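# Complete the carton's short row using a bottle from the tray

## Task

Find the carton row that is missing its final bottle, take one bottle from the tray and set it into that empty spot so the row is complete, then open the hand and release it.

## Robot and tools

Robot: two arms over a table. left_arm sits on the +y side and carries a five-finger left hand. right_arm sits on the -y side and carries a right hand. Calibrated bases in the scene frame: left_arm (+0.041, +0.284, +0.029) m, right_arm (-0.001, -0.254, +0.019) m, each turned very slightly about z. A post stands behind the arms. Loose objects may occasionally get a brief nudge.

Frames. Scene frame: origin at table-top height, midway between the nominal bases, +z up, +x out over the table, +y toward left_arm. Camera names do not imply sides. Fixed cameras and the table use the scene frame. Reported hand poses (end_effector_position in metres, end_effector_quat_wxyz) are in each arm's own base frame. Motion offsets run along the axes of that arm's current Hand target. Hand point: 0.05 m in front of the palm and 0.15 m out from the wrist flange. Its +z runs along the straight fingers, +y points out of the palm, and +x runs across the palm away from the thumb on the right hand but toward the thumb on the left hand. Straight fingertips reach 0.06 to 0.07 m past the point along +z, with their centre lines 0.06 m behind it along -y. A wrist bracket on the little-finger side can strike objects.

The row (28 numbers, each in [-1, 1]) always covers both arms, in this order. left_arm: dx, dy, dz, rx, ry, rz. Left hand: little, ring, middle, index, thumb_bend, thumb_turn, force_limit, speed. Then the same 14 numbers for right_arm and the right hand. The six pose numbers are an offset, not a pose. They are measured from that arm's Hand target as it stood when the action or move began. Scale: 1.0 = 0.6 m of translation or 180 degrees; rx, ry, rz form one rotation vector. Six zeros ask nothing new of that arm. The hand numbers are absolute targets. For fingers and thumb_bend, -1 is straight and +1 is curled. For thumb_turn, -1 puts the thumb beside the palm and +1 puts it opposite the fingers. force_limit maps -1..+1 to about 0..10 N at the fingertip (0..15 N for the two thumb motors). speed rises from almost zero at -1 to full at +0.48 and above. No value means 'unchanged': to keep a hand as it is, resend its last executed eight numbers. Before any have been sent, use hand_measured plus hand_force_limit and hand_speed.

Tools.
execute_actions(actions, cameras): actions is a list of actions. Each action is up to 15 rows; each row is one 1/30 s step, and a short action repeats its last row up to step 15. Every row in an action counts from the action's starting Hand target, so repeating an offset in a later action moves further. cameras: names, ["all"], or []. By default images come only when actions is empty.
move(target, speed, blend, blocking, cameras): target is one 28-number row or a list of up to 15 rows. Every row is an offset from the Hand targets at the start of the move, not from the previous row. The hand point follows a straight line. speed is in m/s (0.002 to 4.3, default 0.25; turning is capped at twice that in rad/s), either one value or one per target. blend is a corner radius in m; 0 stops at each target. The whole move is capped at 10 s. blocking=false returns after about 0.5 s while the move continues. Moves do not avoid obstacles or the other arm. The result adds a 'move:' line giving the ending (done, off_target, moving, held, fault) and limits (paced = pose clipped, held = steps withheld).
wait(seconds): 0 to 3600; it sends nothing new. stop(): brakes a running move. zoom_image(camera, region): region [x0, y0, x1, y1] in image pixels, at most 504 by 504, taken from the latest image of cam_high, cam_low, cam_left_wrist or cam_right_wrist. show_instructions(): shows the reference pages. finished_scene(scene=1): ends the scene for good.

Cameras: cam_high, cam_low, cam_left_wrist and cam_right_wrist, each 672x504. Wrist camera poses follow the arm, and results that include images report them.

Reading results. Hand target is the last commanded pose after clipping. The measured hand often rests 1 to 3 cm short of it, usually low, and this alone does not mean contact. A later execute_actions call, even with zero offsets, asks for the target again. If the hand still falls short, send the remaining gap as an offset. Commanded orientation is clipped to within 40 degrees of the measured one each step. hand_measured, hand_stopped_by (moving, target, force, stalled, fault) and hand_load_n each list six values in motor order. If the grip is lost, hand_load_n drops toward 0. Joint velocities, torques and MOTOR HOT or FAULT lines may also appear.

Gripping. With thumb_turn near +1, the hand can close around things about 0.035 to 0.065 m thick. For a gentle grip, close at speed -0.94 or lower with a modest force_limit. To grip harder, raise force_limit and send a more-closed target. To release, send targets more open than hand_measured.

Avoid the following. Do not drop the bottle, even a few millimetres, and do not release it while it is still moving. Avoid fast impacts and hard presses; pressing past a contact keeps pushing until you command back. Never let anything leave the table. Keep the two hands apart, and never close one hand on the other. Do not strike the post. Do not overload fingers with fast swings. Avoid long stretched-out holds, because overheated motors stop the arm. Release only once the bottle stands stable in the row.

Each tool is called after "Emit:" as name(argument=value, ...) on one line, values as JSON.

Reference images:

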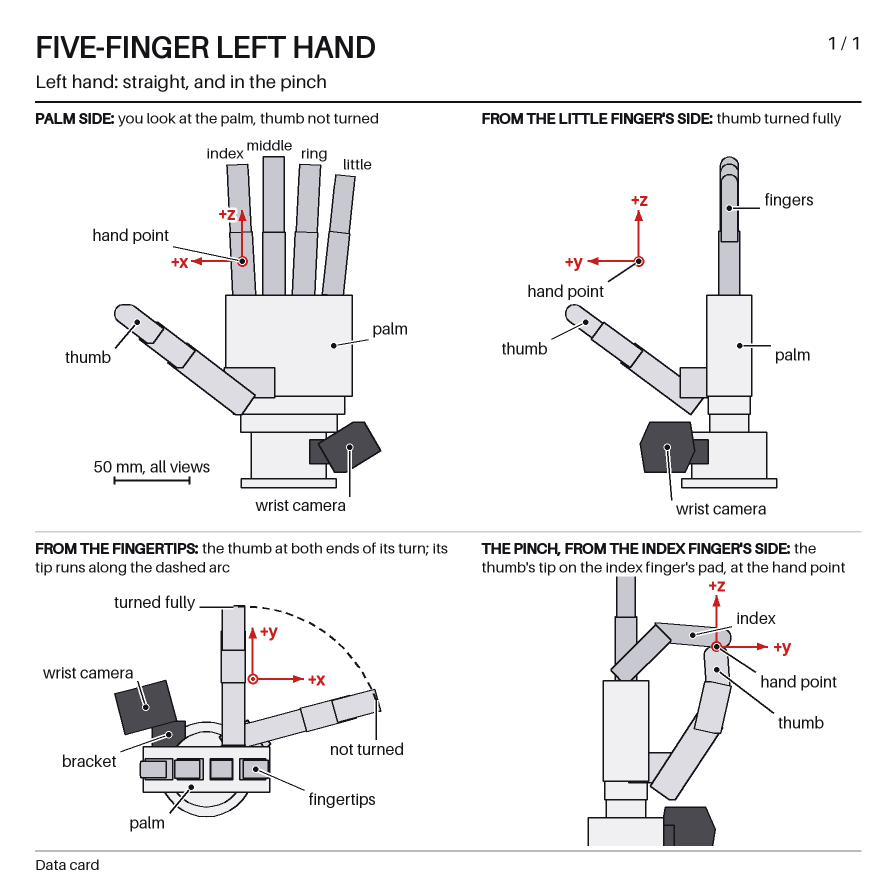

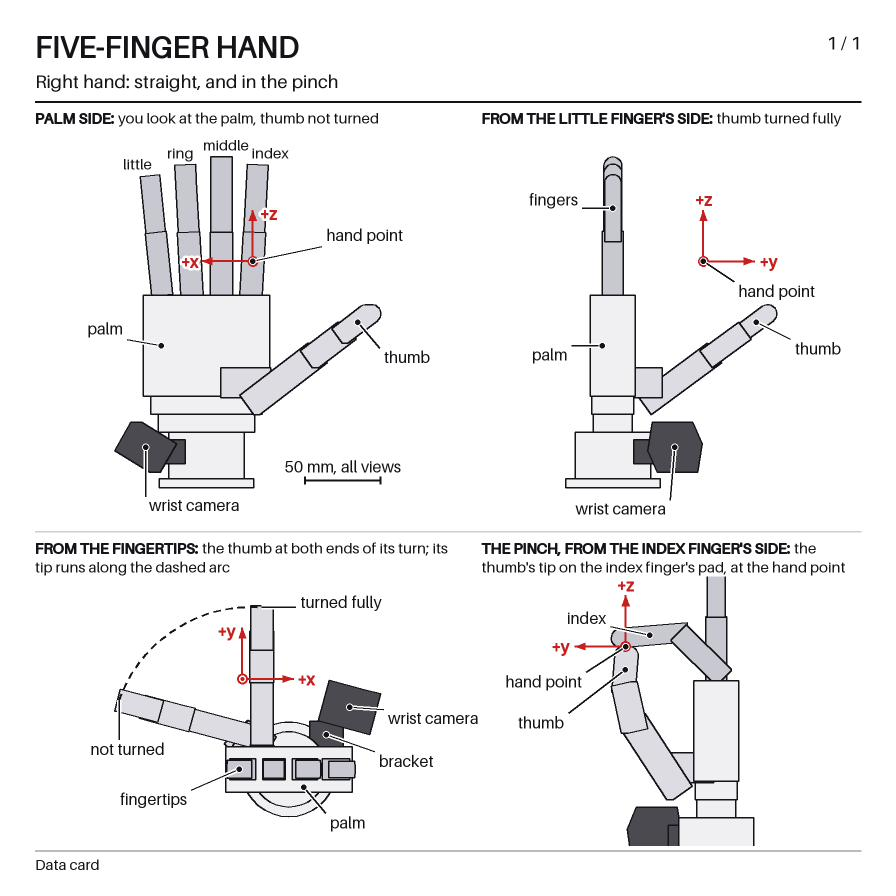

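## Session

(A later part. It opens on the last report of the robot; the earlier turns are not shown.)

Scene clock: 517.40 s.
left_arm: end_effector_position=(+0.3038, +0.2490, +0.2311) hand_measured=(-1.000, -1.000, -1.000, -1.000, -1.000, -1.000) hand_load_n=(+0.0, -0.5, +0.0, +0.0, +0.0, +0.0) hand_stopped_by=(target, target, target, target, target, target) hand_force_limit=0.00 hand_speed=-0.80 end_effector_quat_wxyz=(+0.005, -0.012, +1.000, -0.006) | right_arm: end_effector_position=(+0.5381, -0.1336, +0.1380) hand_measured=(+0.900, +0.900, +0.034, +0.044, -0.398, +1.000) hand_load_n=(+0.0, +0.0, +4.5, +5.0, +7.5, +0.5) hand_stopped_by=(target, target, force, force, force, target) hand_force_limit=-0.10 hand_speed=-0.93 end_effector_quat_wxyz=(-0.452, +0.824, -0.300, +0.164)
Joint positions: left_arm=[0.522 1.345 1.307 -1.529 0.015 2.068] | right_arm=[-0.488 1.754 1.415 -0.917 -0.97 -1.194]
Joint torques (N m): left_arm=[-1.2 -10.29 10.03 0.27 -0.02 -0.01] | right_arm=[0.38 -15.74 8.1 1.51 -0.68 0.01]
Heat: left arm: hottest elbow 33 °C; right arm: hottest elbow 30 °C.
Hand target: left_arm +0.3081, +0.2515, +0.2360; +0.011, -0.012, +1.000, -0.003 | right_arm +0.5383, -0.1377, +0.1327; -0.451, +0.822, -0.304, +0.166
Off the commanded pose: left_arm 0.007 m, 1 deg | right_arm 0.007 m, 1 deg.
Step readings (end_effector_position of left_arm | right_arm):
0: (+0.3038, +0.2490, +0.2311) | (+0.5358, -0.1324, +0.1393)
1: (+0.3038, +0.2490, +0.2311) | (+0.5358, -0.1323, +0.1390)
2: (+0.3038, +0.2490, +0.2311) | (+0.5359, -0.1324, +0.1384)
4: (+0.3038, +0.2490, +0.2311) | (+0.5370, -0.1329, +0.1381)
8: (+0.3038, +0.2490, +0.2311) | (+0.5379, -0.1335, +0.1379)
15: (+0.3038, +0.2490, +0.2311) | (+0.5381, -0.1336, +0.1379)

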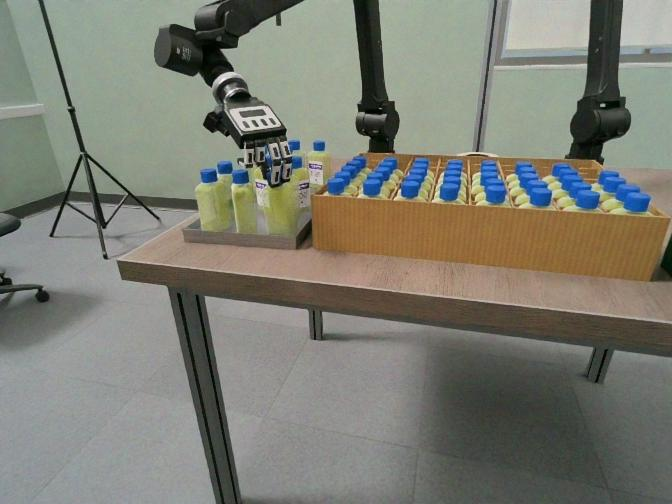

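Emit:
execute_actions(actions=[[[0,0,0,0,0,0,-1,-1,-1,-1,-1,-1,0,-0.8,0,-0.0100,-0.0064,0,0,0,0.9,0.9,0.35,0.35,-0.05,1,-0.1,-0.93]],[[0,0,0,0,0,0,-1,-1,-1,-1,-1,-1,0,-0.8,0,0,0,0,0,0,0.9,0.9,-0.12,-0.12,-0.48,1,-0.05,-0.85]]])

Emit:
move(target=[[0,0,0,0,0,0,-1,-1,-1,-1,-1,-1,0,-0.8,0,-0.084,-0.054,0,0,0,0.9,0.9,-0.12,-0.12,-0.48,1,-0.05,-0.85],[0,0,0,0,0,0,-1,-1,-1,-1,-1,-1,0,-0.8,0,-0.084,-0.054,0,-0.1195,-0.0761,0.9,0.9,-0.12,-0.12,-0.48,1,-0.05,-0.85]], speed=0.08, cameras=["cam_low","cam_right_wrist","cam_high"])

Emit:
zoom_image(camera="cam_low", region=[220, 120, 320, 250])

Emit:
zoom_image(camera="cam_high", region=[180, 230, 260, 310])

Emit:
zoom_image(camera="cam_right_wrist", region=[320, 130, 520, 310])

Scene clock: 532.43 s.
left_arm: end_effector_position=(+0.3038, +0.2490, +0.2311) hand_measured=(-1.000, -1.000, -1.000, -1.000, -1.000, -1.000) hand_load_n=(+0.0, +0.0, +0.0, +0.0, +0.0, +0.0) hand_stopped_by=(target, target, target, target, target, target) hand_force_limit=0.00 hand_speed=-0.80 end_effector_quat_wxyz=(+0.005, -0.012, +1.000, -0.006) | right_arm: end_effector_position=(+0.5381, -0.1336, +0.1380) hand_measured=(+0.900, +0.900, -0.120, -0.120, -0.480, +1.000) hand_load_n=(+0.0, +0.0, +0.0, +0.0, +0.5, +0.0) hand_stopped_by=(target, target, target, target, target, target) hand_force_limit=-0.05 hand_speed=-0.85 end_effector_quat_wxyz=(-0.452, +0.824, -0.300, +0.164)
Joint positions: left_arm=[0.522 1.345 1.307 -1.529 0.015 2.068] | right_arm=[-0.488 1.754 1.415 -0.917 -0.97 -1.194]
Joint torques (N m): left_arm=[-1.26 -10.7 10.02 0.34 0 -0.02] | right_arm=[0.32 -16.03 9.16 0.69 -0.71 -0.04]
Heat: left arm: hottest elbow 33 °C; right arm: hottest elbow 30 °C.
Hand target: left_arm +0.3081, +0.2515, +0.2360; +0.011, -0.012, +1.000, -0.003 | right_arm +0.5383, -0.1376, +0.1398; -0.451, +0.823, -0.304, +0.166
Off the commanded pose: left_arm 0.007 m, 1 deg | right_arm 0.005 m, 1 deg.
Step readings (end_effector_position of left_arm | right_arm):
0: (+0.3038, +0.2490, +0.2311) | (+0.5381, -0.1336, +0.1380)
1: (+0.3038, +0.2490, +0.2311) | (+0.5381, -0.1336, +0.1380)
2: (+0.3038, +0.2490, +0.2311) | (+0.5381, -0.1336, +0.1380)
4: (+0.3038, +0.2490, +0.2311) | (+0.5381, -0.1336, +0.1380)
8: (+0.3038, +0.2490, +0.2311) | (+0.5381, -0.1336, +0.1380)
15: (+0.3038, +0.2490, +0.2311) | (+0.5381, -0.1336, +0.1380)
16: (+0.3038, +0.2490, +0.2311) | (+0.5381, -0.1336, +0.1380)
17: (+0.3038, +0.2490, +0.2311) | (+0.5381, -0.1336, +0.1380)
19: (+0.3038, +0.2490, +0.2311) | (+0.5381, -0.1336, +0.1380)
23: (+0.3038, +0.2490, +0.2311) | (+0.5381, -0.1336, +0.1380)
30: (+0.3038, +0.2490, +0.2311) | (+0.5381, -0.1336, +0.1380)

Scene clock: 536.93 s.
left_arm: end_effector_position=(+0.3038, +0.2490, +0.2311) hand_measured=(-1.000, -1.000, -1.000, -1.000, -1.000, -1.000) hand_load_n=(+0.0, +0.0, +0.0, +0.0, +0.0, +0.0) hand_stopped_by=(target, target, target, target, target, target) hand_force_limit=0.00 hand_speed=-0.80 end_effector_quat_wxyz=(+0.005, -0.012, +1.000, -0.006) | right_arm: end_effector_position=(+0.5287, -0.1367, +0.1897) hand_measured=(+0.900, +0.900, -0.120, -0.120, -0.480, +1.000) hand_load_n=(+0.0, +0.0, +0.0, +0.0, +0.0, +0.0) hand_stopped_by=(target, target, target, target, target, target) hand_force_limit=-0.05 hand_speed=-0.85 end_effector_quat_wxyz=(-0.470, +0.868, -0.142, +0.077)
Joint positions: left_arm=[0.522 1.345 1.307 -1.529 0.015 2.068] | right_arm=[-0.48 1.935 1.825 -1.694 -0.973 -1.85]
Joint torques (N m): left_arm=[-1.26 -10.52 9.99 0.35 0 -0.03] | right_arm=[1.67 -17.55 11.69 -0.46 -0.6 -0.18]
Heat: left arm: hottest elbow 33 °C; right arm: hottest elbow 30 °C.
Hand target: left_arm +0.3081, +0.2515, +0.2360; +0.011, -0.012, +1.000, -0.003 | right_arm +0.5382, -0.1379, +0.1997; -0.477, +0.869, -0.115, +0.062
Off the commanded pose: left_arm 0.007 m, 1 deg | right_arm 0.014 m, 4 deg.
joint sent to its limit (right arm) — joint 4 (wrist pitch), lower limit. The joint targets are off in orientation, not in position.
move: off_target (right_arm)
cam_right_wrist: T_world_to_cam=[[0.0319, -0.62853, -0.77713, 0.04344], [-0.96554, -0.22032, 0.13856, 0.457], [-0.25831, 0.74592, -0.6139, 0.46433]] pos_world=[0.55981, -0.21836, 0.25548]
Images, in order (width x height): cam_high 672x504, cam_low 672x504, cam_right_wrist 672x504.

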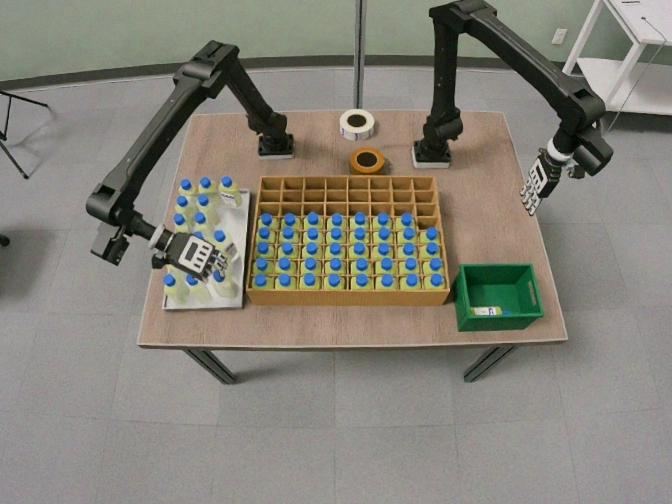

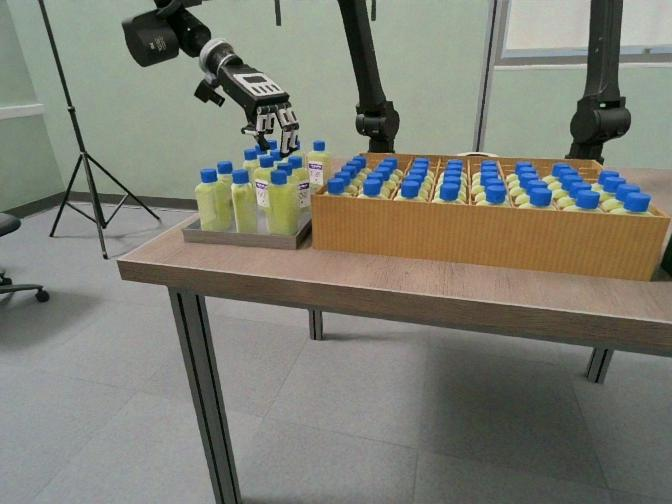

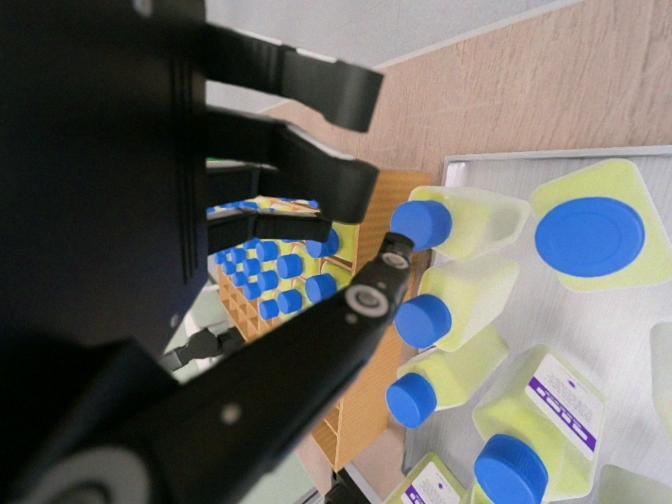

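Scaled by 3.877 from the camera's image (finer frame: 960x720).

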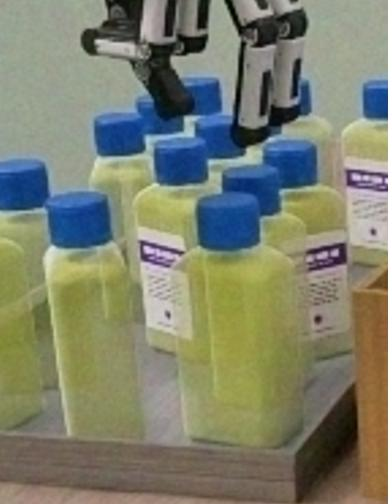

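Scaled by 6.300 from the camera's image (finer frame: 960x720).

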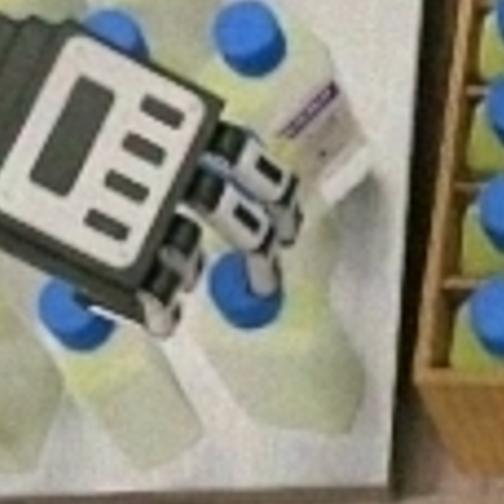

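Scaled by 2.520 from the camera's image (finer frame: 960x720).

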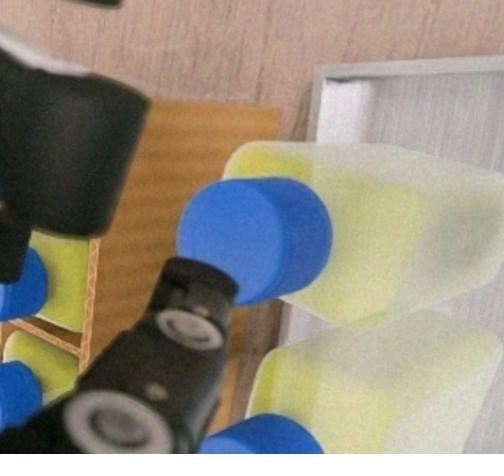

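Emit:
move(target=[[0,0,0,0,0,0,-1,-1,-1,-1,-1,-1,0,-0.8,-0.0123,0.0735,0.0387,0,0,0,0.9,0.9,-0.12,-0.12,-0.48,1,-0.05,-0.85]], speed=0.08, cameras=["cam_low","cam_right_wrist","cam_high"])

Emit:
zoom_image(camera="cam_low", region=[240, 130, 320, 210])

Emit:
zoom_image(camera="cam_high", region=[190, 240, 250, 300])

Emit:
zoom_image(camera="cam_right_wrist", region=[290, 150, 490, 330])

Scene clock: 570.50 s.
left_arm: end_effector_position=(+0.3038, +0.2490, +0.2311) hand_measured=(-1.000, -1.000, -1.000, -1.000, -1.000, -1.000) hand_load_n=(-0.5, +0.0, +0.0, +0.0, +0.0, +0.0) hand_stopped_by=(target, target, target, target, target, target) hand_force_limit=0.00 hand_speed=-0.80 end_effector_quat_wxyz=(+0.005, -0.012, +1.000, -0.006) | right_arm: end_effector_position=(+0.5313, -0.1394, +0.1523) hand_measured=(+0.900, +0.900, -0.120, -0.120, -0.480, +1.000) hand_load_n=(+0.0, +0.0, +0.0, +0.0, +0.0, +0.0) hand_stopped_by=(target, target, target, target, target, target) hand_force_limit=-0.05 hand_speed=-0.85 end_effector_quat_wxyz=(-0.475, +0.869, -0.117, +0.068)
Joint positions: left_arm=[0.522 1.345 1.307 -1.529 0.015 2.068] | right_arm=[-0.48 1.992 1.808 -1.694 -0.97 -1.947]
Joint torques (N m): left_arm=[-1.32 -10.87 10.07 0.31 -0.02 -0.03] | right_arm=[0.67 -18.37 8.18 -0.75 -0.63 -0.2]
Heat: left arm: hottest elbow 33 °C; right arm: hottest elbow 32 °C.
Hand target: left_arm +0.3081, +0.2515, +0.2360; +0.011, -0.012, +1.000, -0.003 | right_arm +0.5299, -0.1400, +0.1500; -0.477, +0.869, -0.115, +0.062
Off the commanded pose: left_arm 0.007 m, 1 deg | right_arm 0.003 m, 1 deg.
joint sent to its limit (right arm) — joint 4 (wrist pitch), lower limit. The joint targets still meet the commanded pose.
move: done
cam_right_wrist: T_world_to_cam=[[0.07317, -0.62036, -0.7809, -0.00763], [-0.95371, -0.27254, 0.12715, 0.45231], [-0.2917, 0.73544, -0.61158, 0.45993]] pos_world=[0.56609, -0.21971, 0.21782]
Images, in order (width x height): cam_high 672x504, cam_low 672x504, cam_right_wrist 672x504.

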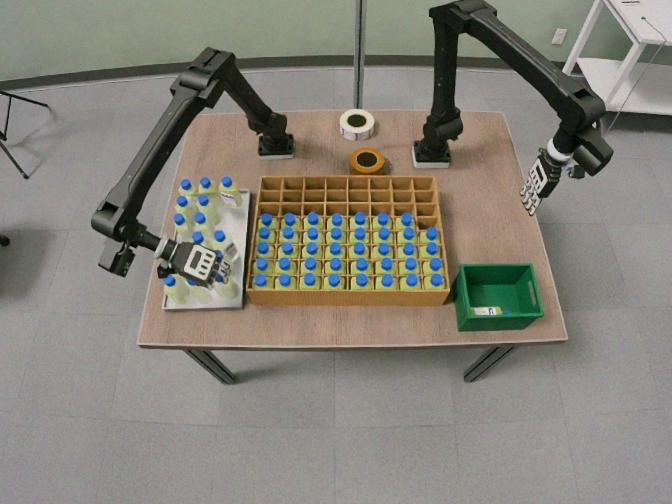

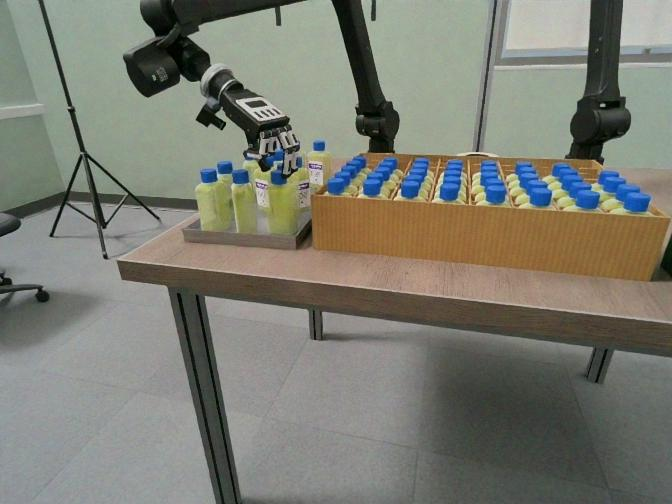

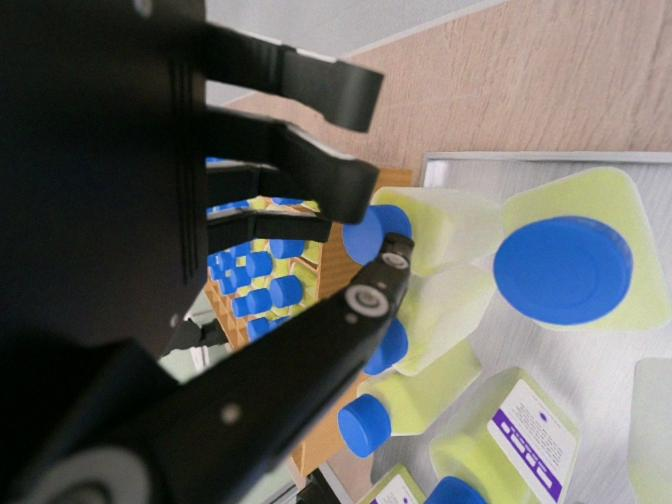

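Scaled by 6.300 from the camera's image (finer frame: 960x720).

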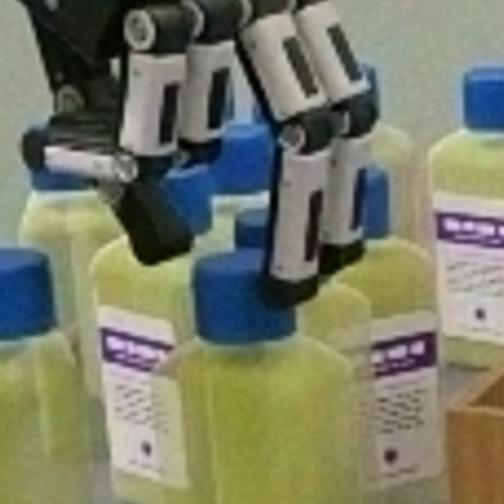

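Scaled by 8.400 from the camera's image (finer frame: 960x720).

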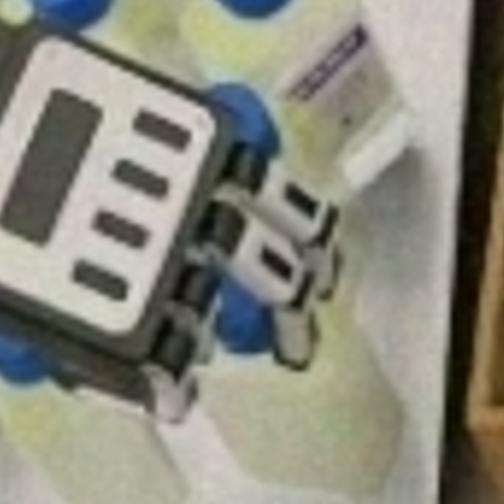

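Scaled by 2.520 from the camera's image (finer frame: 960x720).

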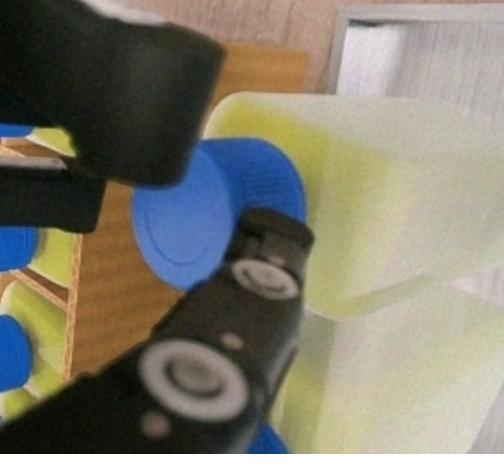

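Emit:
move(target=[[0,0,0,0,0,0,-1,-1,-1,-1,-1,-1,0,-0.8,0.0055,0.0206,0.0167,0,0,0,0.9,0.9,-0.12,-0.12,-0.5,1,-0.05,-0.85]], speed=0.06, cameras=["cam_low","cam_right_wrist","cam_high"])

Emit:
zoom_image(camera="cam_low", region=[240, 130, 320, 210])

Emit:
zoom_image(camera="cam_right_wrist", region=[290, 150, 490, 330])

Scene clock: 589.10 s.
left_arm: end_effector_position=(+0.3038, +0.2490, +0.2311) hand_measured=(-1.000, -1.000, -1.000, -1.000, -1.000, -1.000) hand_load_n=(+0.0, +0.0, +0.0, +0.0, +0.0, +0.0) hand_stopped_by=(target, target, target, target, target, target) hand_force_limit=0.00 hand_speed=-0.80 end_effector_quat_wxyz=(+0.005, -0.012, +1.000, -0.006) | right_arm: end_effector_position=(+0.5306, -0.1390, +0.1401) hand_measured=(+0.900, +0.900, -0.120, -0.120, -0.500, +1.000) hand_load_n=(+0.0, +0.0, +0.0, +0.0, +0.0, +0.0) hand_stopped_by=(target, target, target, target, target, target) hand_force_limit=-0.05 hand_speed=-0.85 end_effector_quat_wxyz=(-0.478, +0.868, -0.120, +0.061)
Joint positions: left_arm=[0.522 1.345 1.307 -1.529 0.015 2.068] | right_arm=[-0.48 2.009 1.798 -1.685 -0.97 -1.947]
Joint torques (N m): left_arm=[-1.32 -10.46 10.03 0.32 -0.01 -0.03] | right_arm=[0.91 -18.08 7.99 -0.02 -0.67 -0.16]
Heat: left arm: hottest elbow 33 °C; right arm: hottest elbow 31 °C.
Hand target: left_arm +0.3081, +0.2515, +0.2360; +0.011, -0.012, +1.000, -0.003 | right_arm +0.5336, -0.1390, +0.1344; -0.477, +0.869, -0.115, +0.062
Off the commanded pose: left_arm 0.007 m, 1 deg | right_arm 0.007 m, 1 deg.
move: done
cam_right_wrist: T_world_to_cam=[[0.0617, -0.61409, -0.78682, -0.00912], [-0.9516, -0.27401, 0.13923, 0.45032], [-0.3011, 0.74014, -0.60127, 0.45624]] pos_world=[0.56646, -0.21989, 0.20445]
Images, in order (width x height): cam_high 672x504, cam_low 672x504, cam_right_wrist 672x504.

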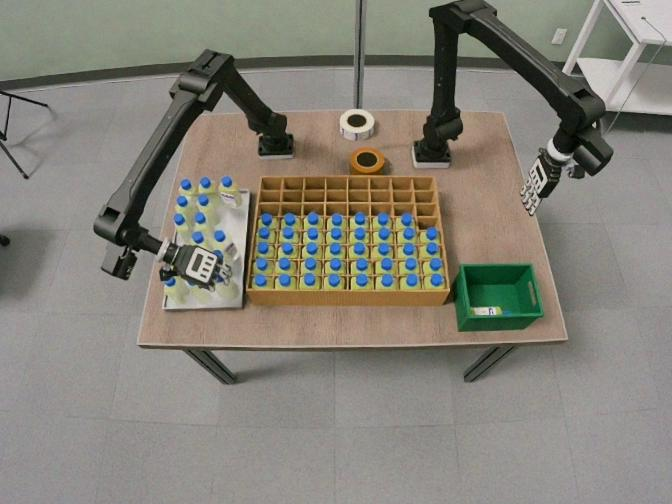

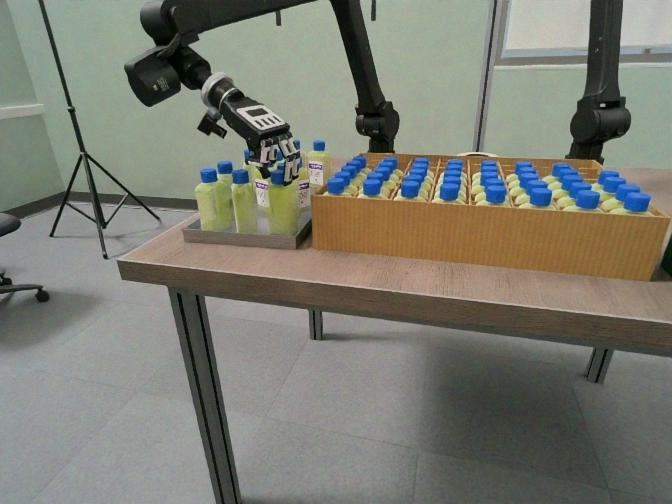

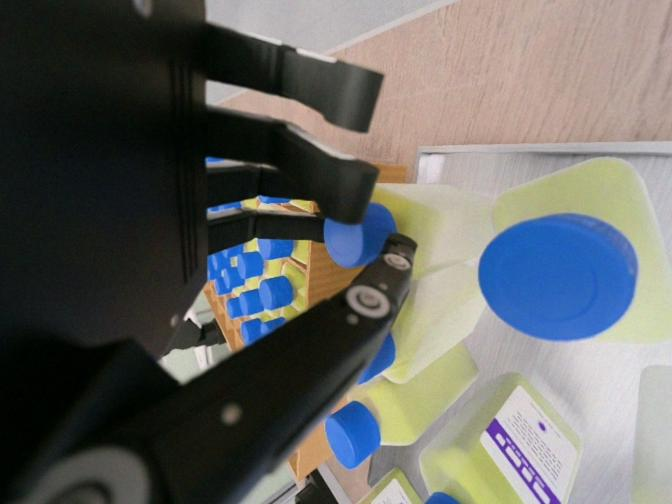

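Scaled by 6.300 from the camera's image (finer frame: 960x720).

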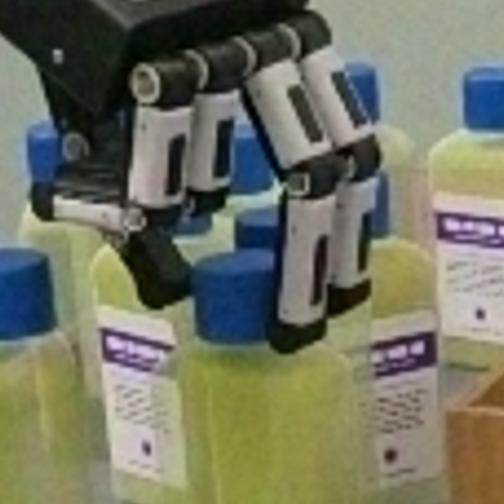

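Scaled by 2.520 from the camera's image (finer frame: 960x720).

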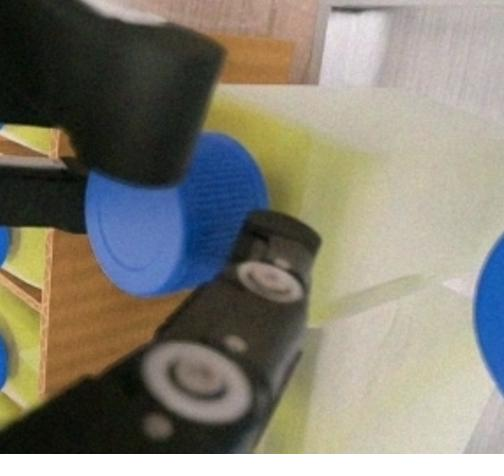

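Emit:
move(target=[[0,0,0,0,0,0,-1,-1,-1,-1,-1,-1,0,-0.8,0,0,0,0,0,0,0.9,0.9,0.3,0.3,-0.1,1,-0.5,-0.93]], speed=0.05, cameras=["cam_low","cam_right_wrist"])

Emit:
zoom_image(camera="cam_low", region=[240, 130, 320, 250])

Scene clock: 594.47 s.
left_arm: end_effector_position=(+0.3038, +0.2490, +0.2311) hand_measured=(-1.000, -1.000, -1.000, -1.000, -1.000, -1.000) hand_load_n=(+0.0, +0.0, +0.0, +0.0, +0.0, +0.0) hand_stopped_by=(target, target, target, target, target, target) hand_force_limit=0.00 hand_speed=-0.80 end_effector_quat_wxyz=(+0.005, -0.012, +1.000, -0.006) | right_arm: end_effector_position=(+0.5307, -0.1391, +0.1401) hand_measured=(+0.900, +0.900, +0.016, +0.030, -0.422, +1.000) hand_load_n=(+0.0, +0.0, +2.5, +3.0, +4.0, +0.5) hand_stopped_by=(target, target, force, force, force, target) hand_force_limit=-0.50 hand_speed=-0.93 end_effector_quat_wxyz=(-0.478, +0.868, -0.120, +0.061)
Joint positions: left_arm=[0.522 1.345 1.307 -1.529 0.015 2.068] | right_arm=[-0.48 2.009 1.798 -1.685 -0.97 -1.948]
Joint torques (N m): left_arm=[-1.32 -10.7 10.02 0.25 0 -0.02] | right_arm=[1.14 -18.2 8.1 0.02 -0.67 -0.13]
Heat: left arm: hottest elbow 33 °C; right arm: hottest elbow 31 °C.
Hand target: left_arm +0.3081, +0.2515, +0.2360; +0.011, -0.012, +1.000, -0.003 | right_arm +0.5336, -0.1391, +0.1344; -0.477, +0.869, -0.115, +0.062
Off the commanded pose: left_arm 0.007 m, 1 deg | right_arm 0.006 m, 1 deg.
move: done
cam_right_wrist: T_world_to_cam=[[0.06242, -0.61418, -0.78669, -0.00958], [-0.95158, -0.27435, 0.13868, 0.45044], [-0.301, 0.73994, -0.60157, 0.45623]] pos_world=[0.56656, -0.21989, 0.20444]

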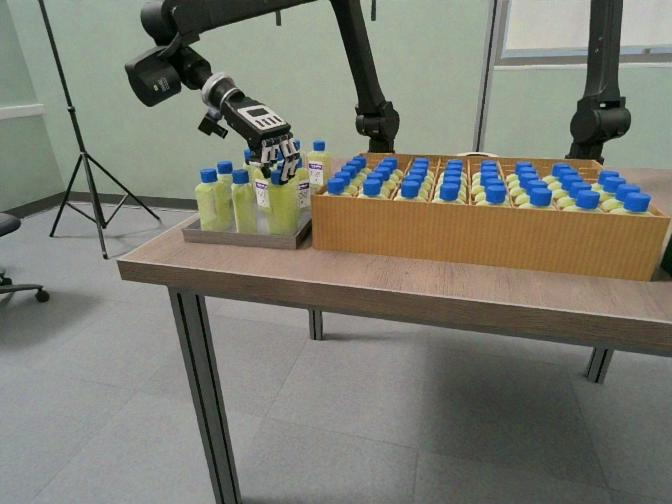

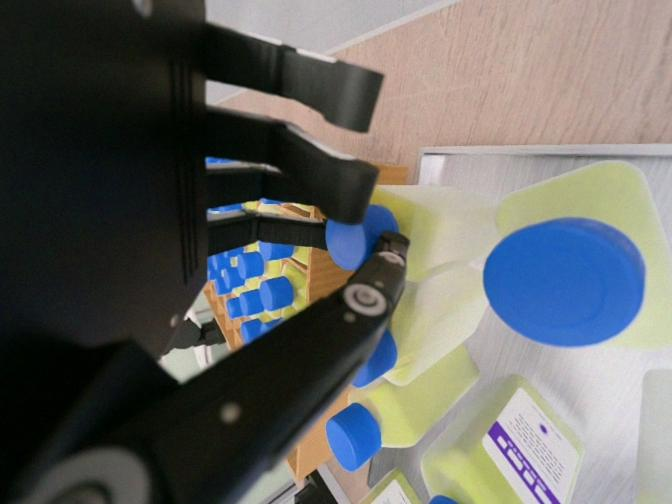

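Scaled by 4.200 from the camera's image (finer frame: 960x720).

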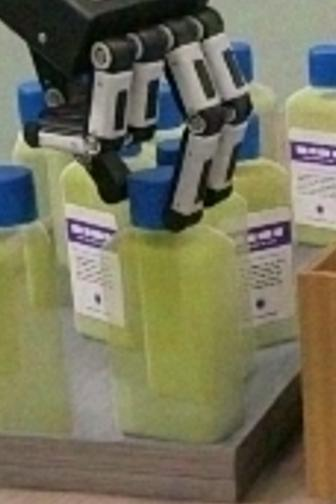

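Emit:
move(target=[[0,0,0,0,0,0,-1,-1,-1,-1,-1,-1,0,-0.8,0,0,0,0,0,0,0.9,0.9,0.36,0.36,-0.05,1,-0.1,-0.93]], speed=0.05)

Emit:
move(target=[[0,0,0,0,0,0,-1,-1,-1,-1,-1,-1,0,-0.8,0,-0.0703,-0.0448,0,0,0,0.9,0.9,0.36,0.36,-0.05,1,-0.1,-0.93],[0,0,0,0,0,0,-1,-1,-1,-1,-1,-1,0,-0.8,0,-0.2319,-0.1478,0,0.0843,0.0537,0.9,0.9,0.36,0.36,-0.05,1,-0.1,-0.93]], speed=0.08, cameras=["cam_low","cam_right_wrist","cam_high"])

Emit:
zoom_image(camera="cam_low", region=[220, 60, 340, 220])

Scene clock: 615.60 s.
left_arm: end_effector_position=(+0.3038, +0.2490, +0.2311) hand_measured=(-1.000, -1.000, -1.000, -1.000, -1.000, -1.000) hand_load_n=(+0.0, +0.0, +0.0, +0.0, +0.0, +0.0) hand_stopped_by=(target, target, target, target, target, target) hand_force_limit=0.00 hand_speed=-0.80 end_effector_quat_wxyz=(+0.005, -0.012, +1.000, -0.006) | right_arm: end_effector_position=(+0.5307, -0.1391, +0.1401) hand_measured=(+0.900, +0.900, +0.034, +0.048, -0.414, +1.000) hand_load_n=(+0.0, +0.0, +4.5, +5.0, +6.5, +0.5) hand_stopped_by=(target, target, force, force, force, target) hand_force_limit=-0.10 hand_speed=-0.93 end_effector_quat_wxyz=(-0.478, +0.868, -0.120, +0.061)
Joint positions: left_arm=[0.522 1.345 1.307 -1.529 0.015 2.068] | right_arm=[-0.48 2.009 1.798 -1.685 -0.97 -1.948]
Joint torques (N m): left_arm=[-1.08 -10.64 10.02 0.32 -0.01 -0.01] | right_arm=[0.5 -17.73 7.83 0.16 -0.68 -0.23]
Heat: left arm: hottest elbow 33 °C; right arm: hottest shoulder 30 °C.
Hand target: left_arm +0.3081, +0.2515, +0.2360; +0.011, -0.012, +1.000, -0.003 | right_arm +0.5336, -0.1391, +0.1344; -0.477, +0.869, -0.115, +0.062
Off the commanded pose: left_arm 0.007 m, 1 deg | right_arm 0.006 m, 1 deg.
move: done

Scene clock: 619.27 s.
left_arm: end_effector_position=(+0.3038, +0.2490, +0.2311) hand_measured=(-1.000, -1.000, -1.000, -1.000, -1.000, -1.000) hand_load_n=(+0.0, +0.0, +0.0, -0.5, +0.0, +0.0) hand_stopped_by=(target, target, target, target, target, target) hand_force_limit=0.00 hand_speed=-0.80 end_effector_quat_wxyz=(+0.005, -0.012, +1.000, -0.006) | right_arm: end_effector_position=(+0.5260, -0.1318, +0.2670) hand_measured=(+0.900, +0.900, +0.034, +0.048, -0.414, +1.000) hand_load_n=(+0.0, +0.0, +3.5, +4.5, +7.0, +0.5) hand_stopped_by=(target, target, force, force, force, target) hand_force_limit=-0.10 hand_speed=-0.93 end_effector_quat_wxyz=(-0.466, +0.840, -0.260, +0.100)
Joint positions: left_arm=[0.522 1.345 1.307 -1.529 0.015 2.068] | right_arm=[-0.491 1.802 1.832 -1.567 -0.993 -1.443]
Joint torques (N m): left_arm=[-1.26 -10.34 9.99 0.31 -0.02 -0.02] | right_arm=[0.15 -19.78 13.08 0.69 -0.98 0.09]
Heat: left arm: hottest elbow 33 °C; right arm: hottest elbow 31 °C.
Hand target: left_arm +0.3081, +0.2515, +0.2360; +0.011, -0.012, +1.000, -0.003 | right_arm +0.5337, -0.1392, +0.2993; -0.461, +0.841, -0.249, +0.136
Off the commanded pose: left_arm 0.007 m, 1 deg | right_arm 0.034 m, 4 deg.
move: off_target (right_arm)
cam_right_wrist: T_world_to_cam=[[-0.1654, -0.58795, -0.7918, 0.21978], [-0.9797, 0.00577, 0.20037, 0.46564], [-0.11324, 0.80888, -0.57697, 0.42951]] pos_world=[0.54118, -0.22088, 0.32853]
Images, in order (width x height): cam_high 672x504, cam_low 672x504, cam_right_wrist 672x504.

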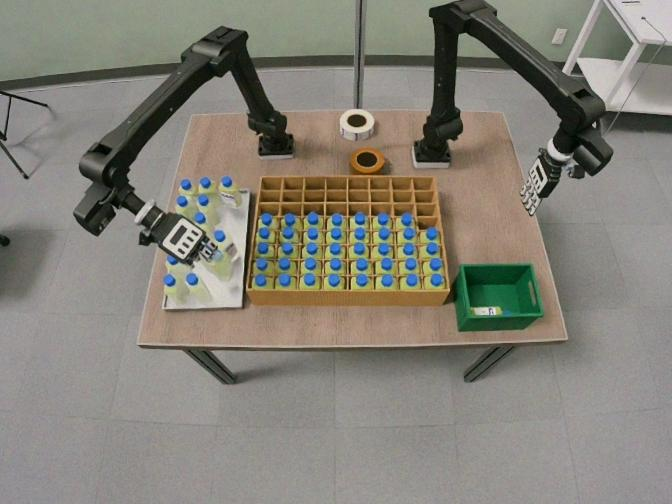

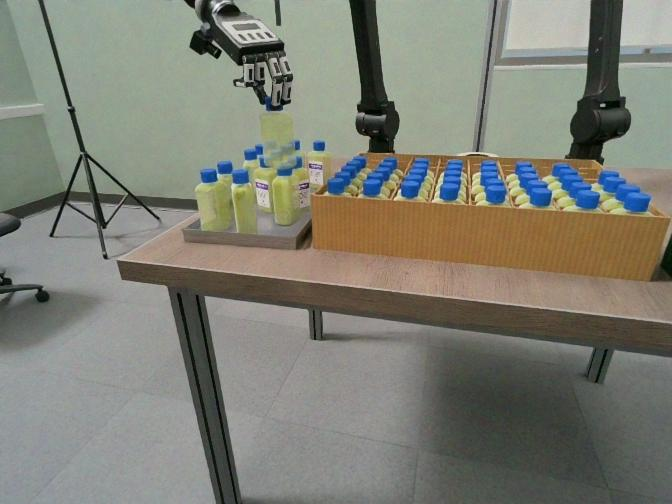

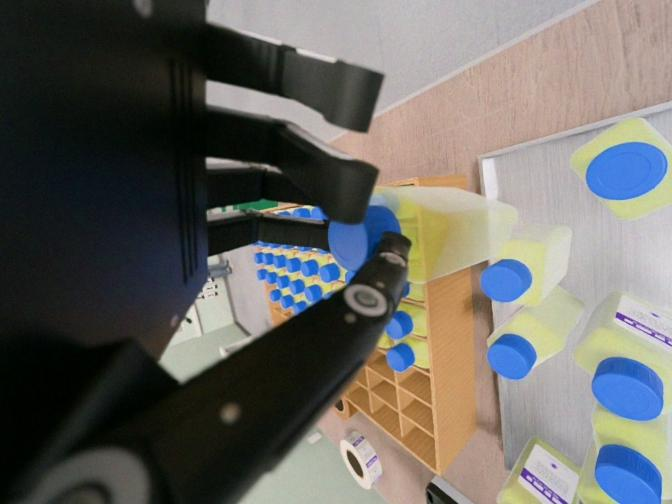

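Scaled by 3.150 from the camera's image (finer frame: 960x720).

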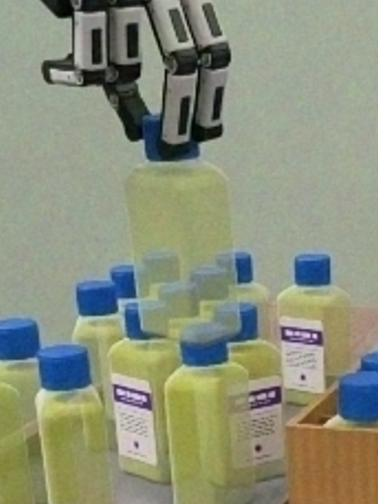

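Emit:
move(target=[[0,0,0,0,0,0,-1,-1,-1,-1,-1,-1,0,-0.8,-0.7208,-0.4068,0.5743,0,-0.1242,-0.0791,0.9,0.9,0.36,0.36,-0.05,1,-0.1,-0.93]], speed=0.15, cameras=["cam_low","cam_right_wrist","cam_high"])

Emit:
zoom_image(camera="cam_low", region=[470, 30, 670, 230])

Emit:
zoom_image(camera="cam_high", region=[360, 150, 480, 270])

Scene clock: 631.20 s.
left_arm: end_effector_position=(+0.3038, +0.2490, +0.2311) hand_measured=(-1.000, -1.000, -1.000, -1.000, -1.000, -1.000) hand_load_n=(+0.0, +0.0, +0.0, +0.0, +0.0, +0.0) hand_stopped_by=(target, target, target, target, target, target) hand_force_limit=0.00 hand_speed=-0.80 end_effector_quat_wxyz=(+0.005, -0.012, +1.000, -0.006) | right_arm: end_effector_position=(+0.3865, +0.4388, +0.2862) hand_measured=(+0.900, +0.900, +0.034, +0.048, -0.414, +1.000) hand_load_n=(+0.0, +0.0, +3.0, +4.5, +7.0, +0.5) hand_stopped_by=(target, target, force, force, force, target) hand_force_limit=-0.10 hand_speed=-0.93 end_effector_quat_wxyz=(-0.456, +0.888, -0.059, +0.002)
Joint positions: left_arm=[0.522 1.345 1.307 -1.529 0.015 2.068] | right_arm=[0.65 1.559 1.537 -0.805 -0.656 -0.525]
Joint torques (N m): left_arm=[-1.14 -10.46 10.02 0.36 -0.01 -0.02] | right_arm=[0.56 -14.45 15.2 2.06 -0.45 0.12]
Heat: left arm: hottest elbow 33 °C; right arm: hottest elbow 32 °C.
Hand target: left_arm +0.3081, +0.2515, +0.2360; +0.011, -0.012, +1.000, -0.003 | right_arm +0.4010, +0.4501, +0.3204; -0.480, +0.875, -0.050, +0.027
Off the commanded pose: left_arm 0.007 m, 1 deg | right_arm 0.039 m, 4 deg.
move: off_target (right_arm)
cam_right_wrist: T_world_to_cam=[[0.12642, -0.6369, -0.76051, 0.4471], [-0.88565, -0.4178, 0.20267, 0.47068], [-0.44682, 0.64793, -0.61688, 0.17424]] pos_world=[0.43819, 0.36851, 0.35212]
Images, in order (width x height): cam_high 672x504, cam_low 672x504, cam_right_wrist 672x504.

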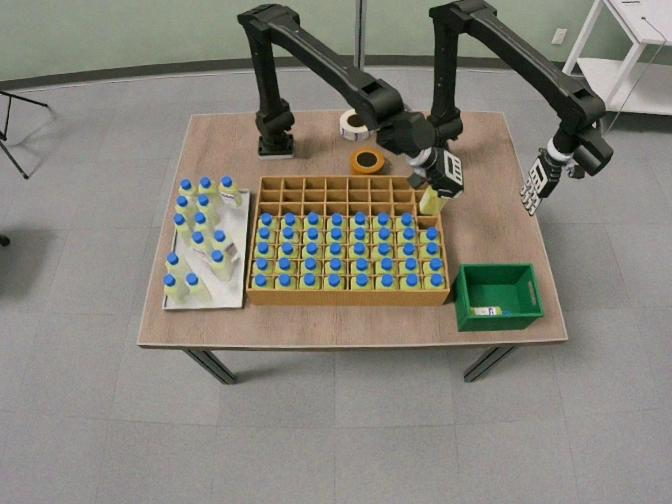

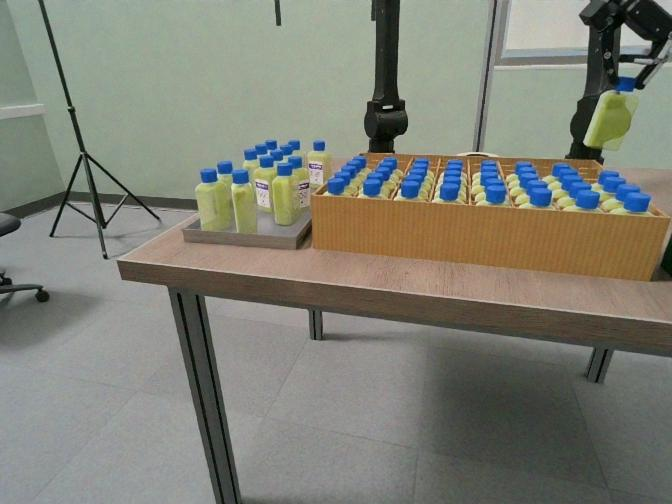

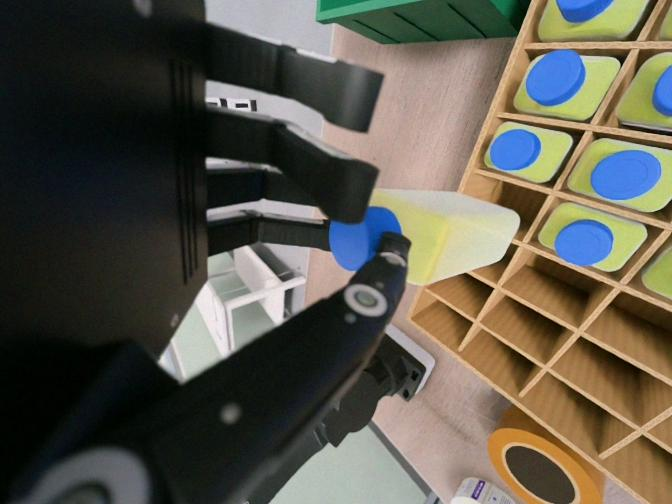

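Scaled by 2.520 from the camera's image (finer frame: 960x720).

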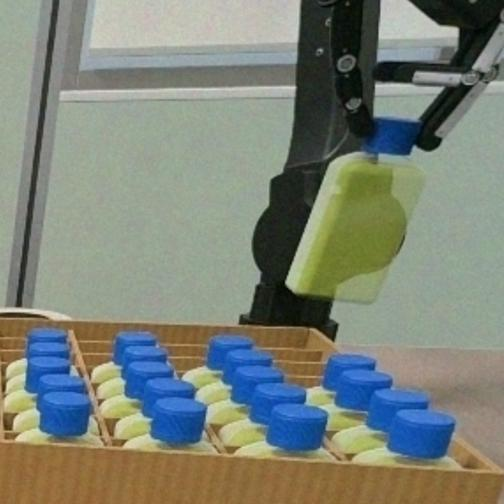

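Scaled by 4.200 from the camera's image (finer frame: 960x720).

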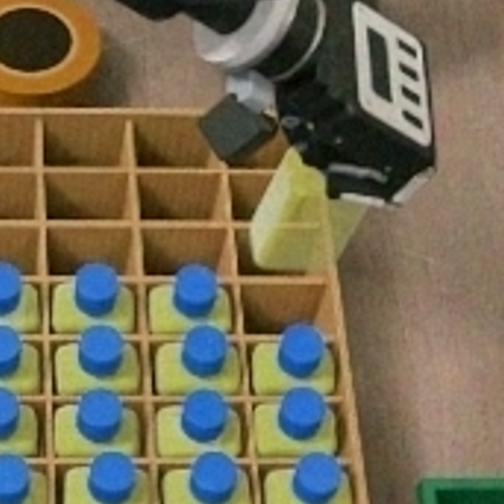

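Emit:
zoom_image(camera="cam_right_wrist", region=[370, 100, 672, 400])

Scaled by 1.669 from the camera's image (finer frame: 960x720).

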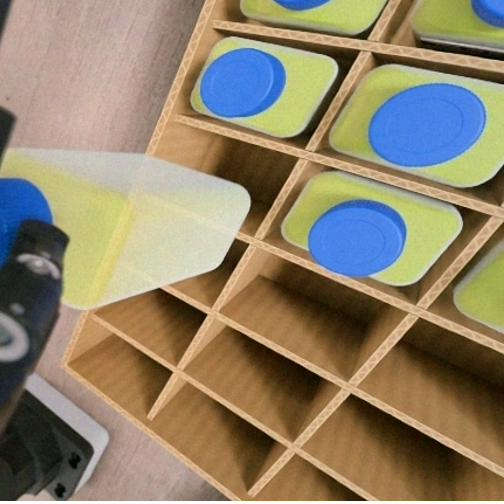

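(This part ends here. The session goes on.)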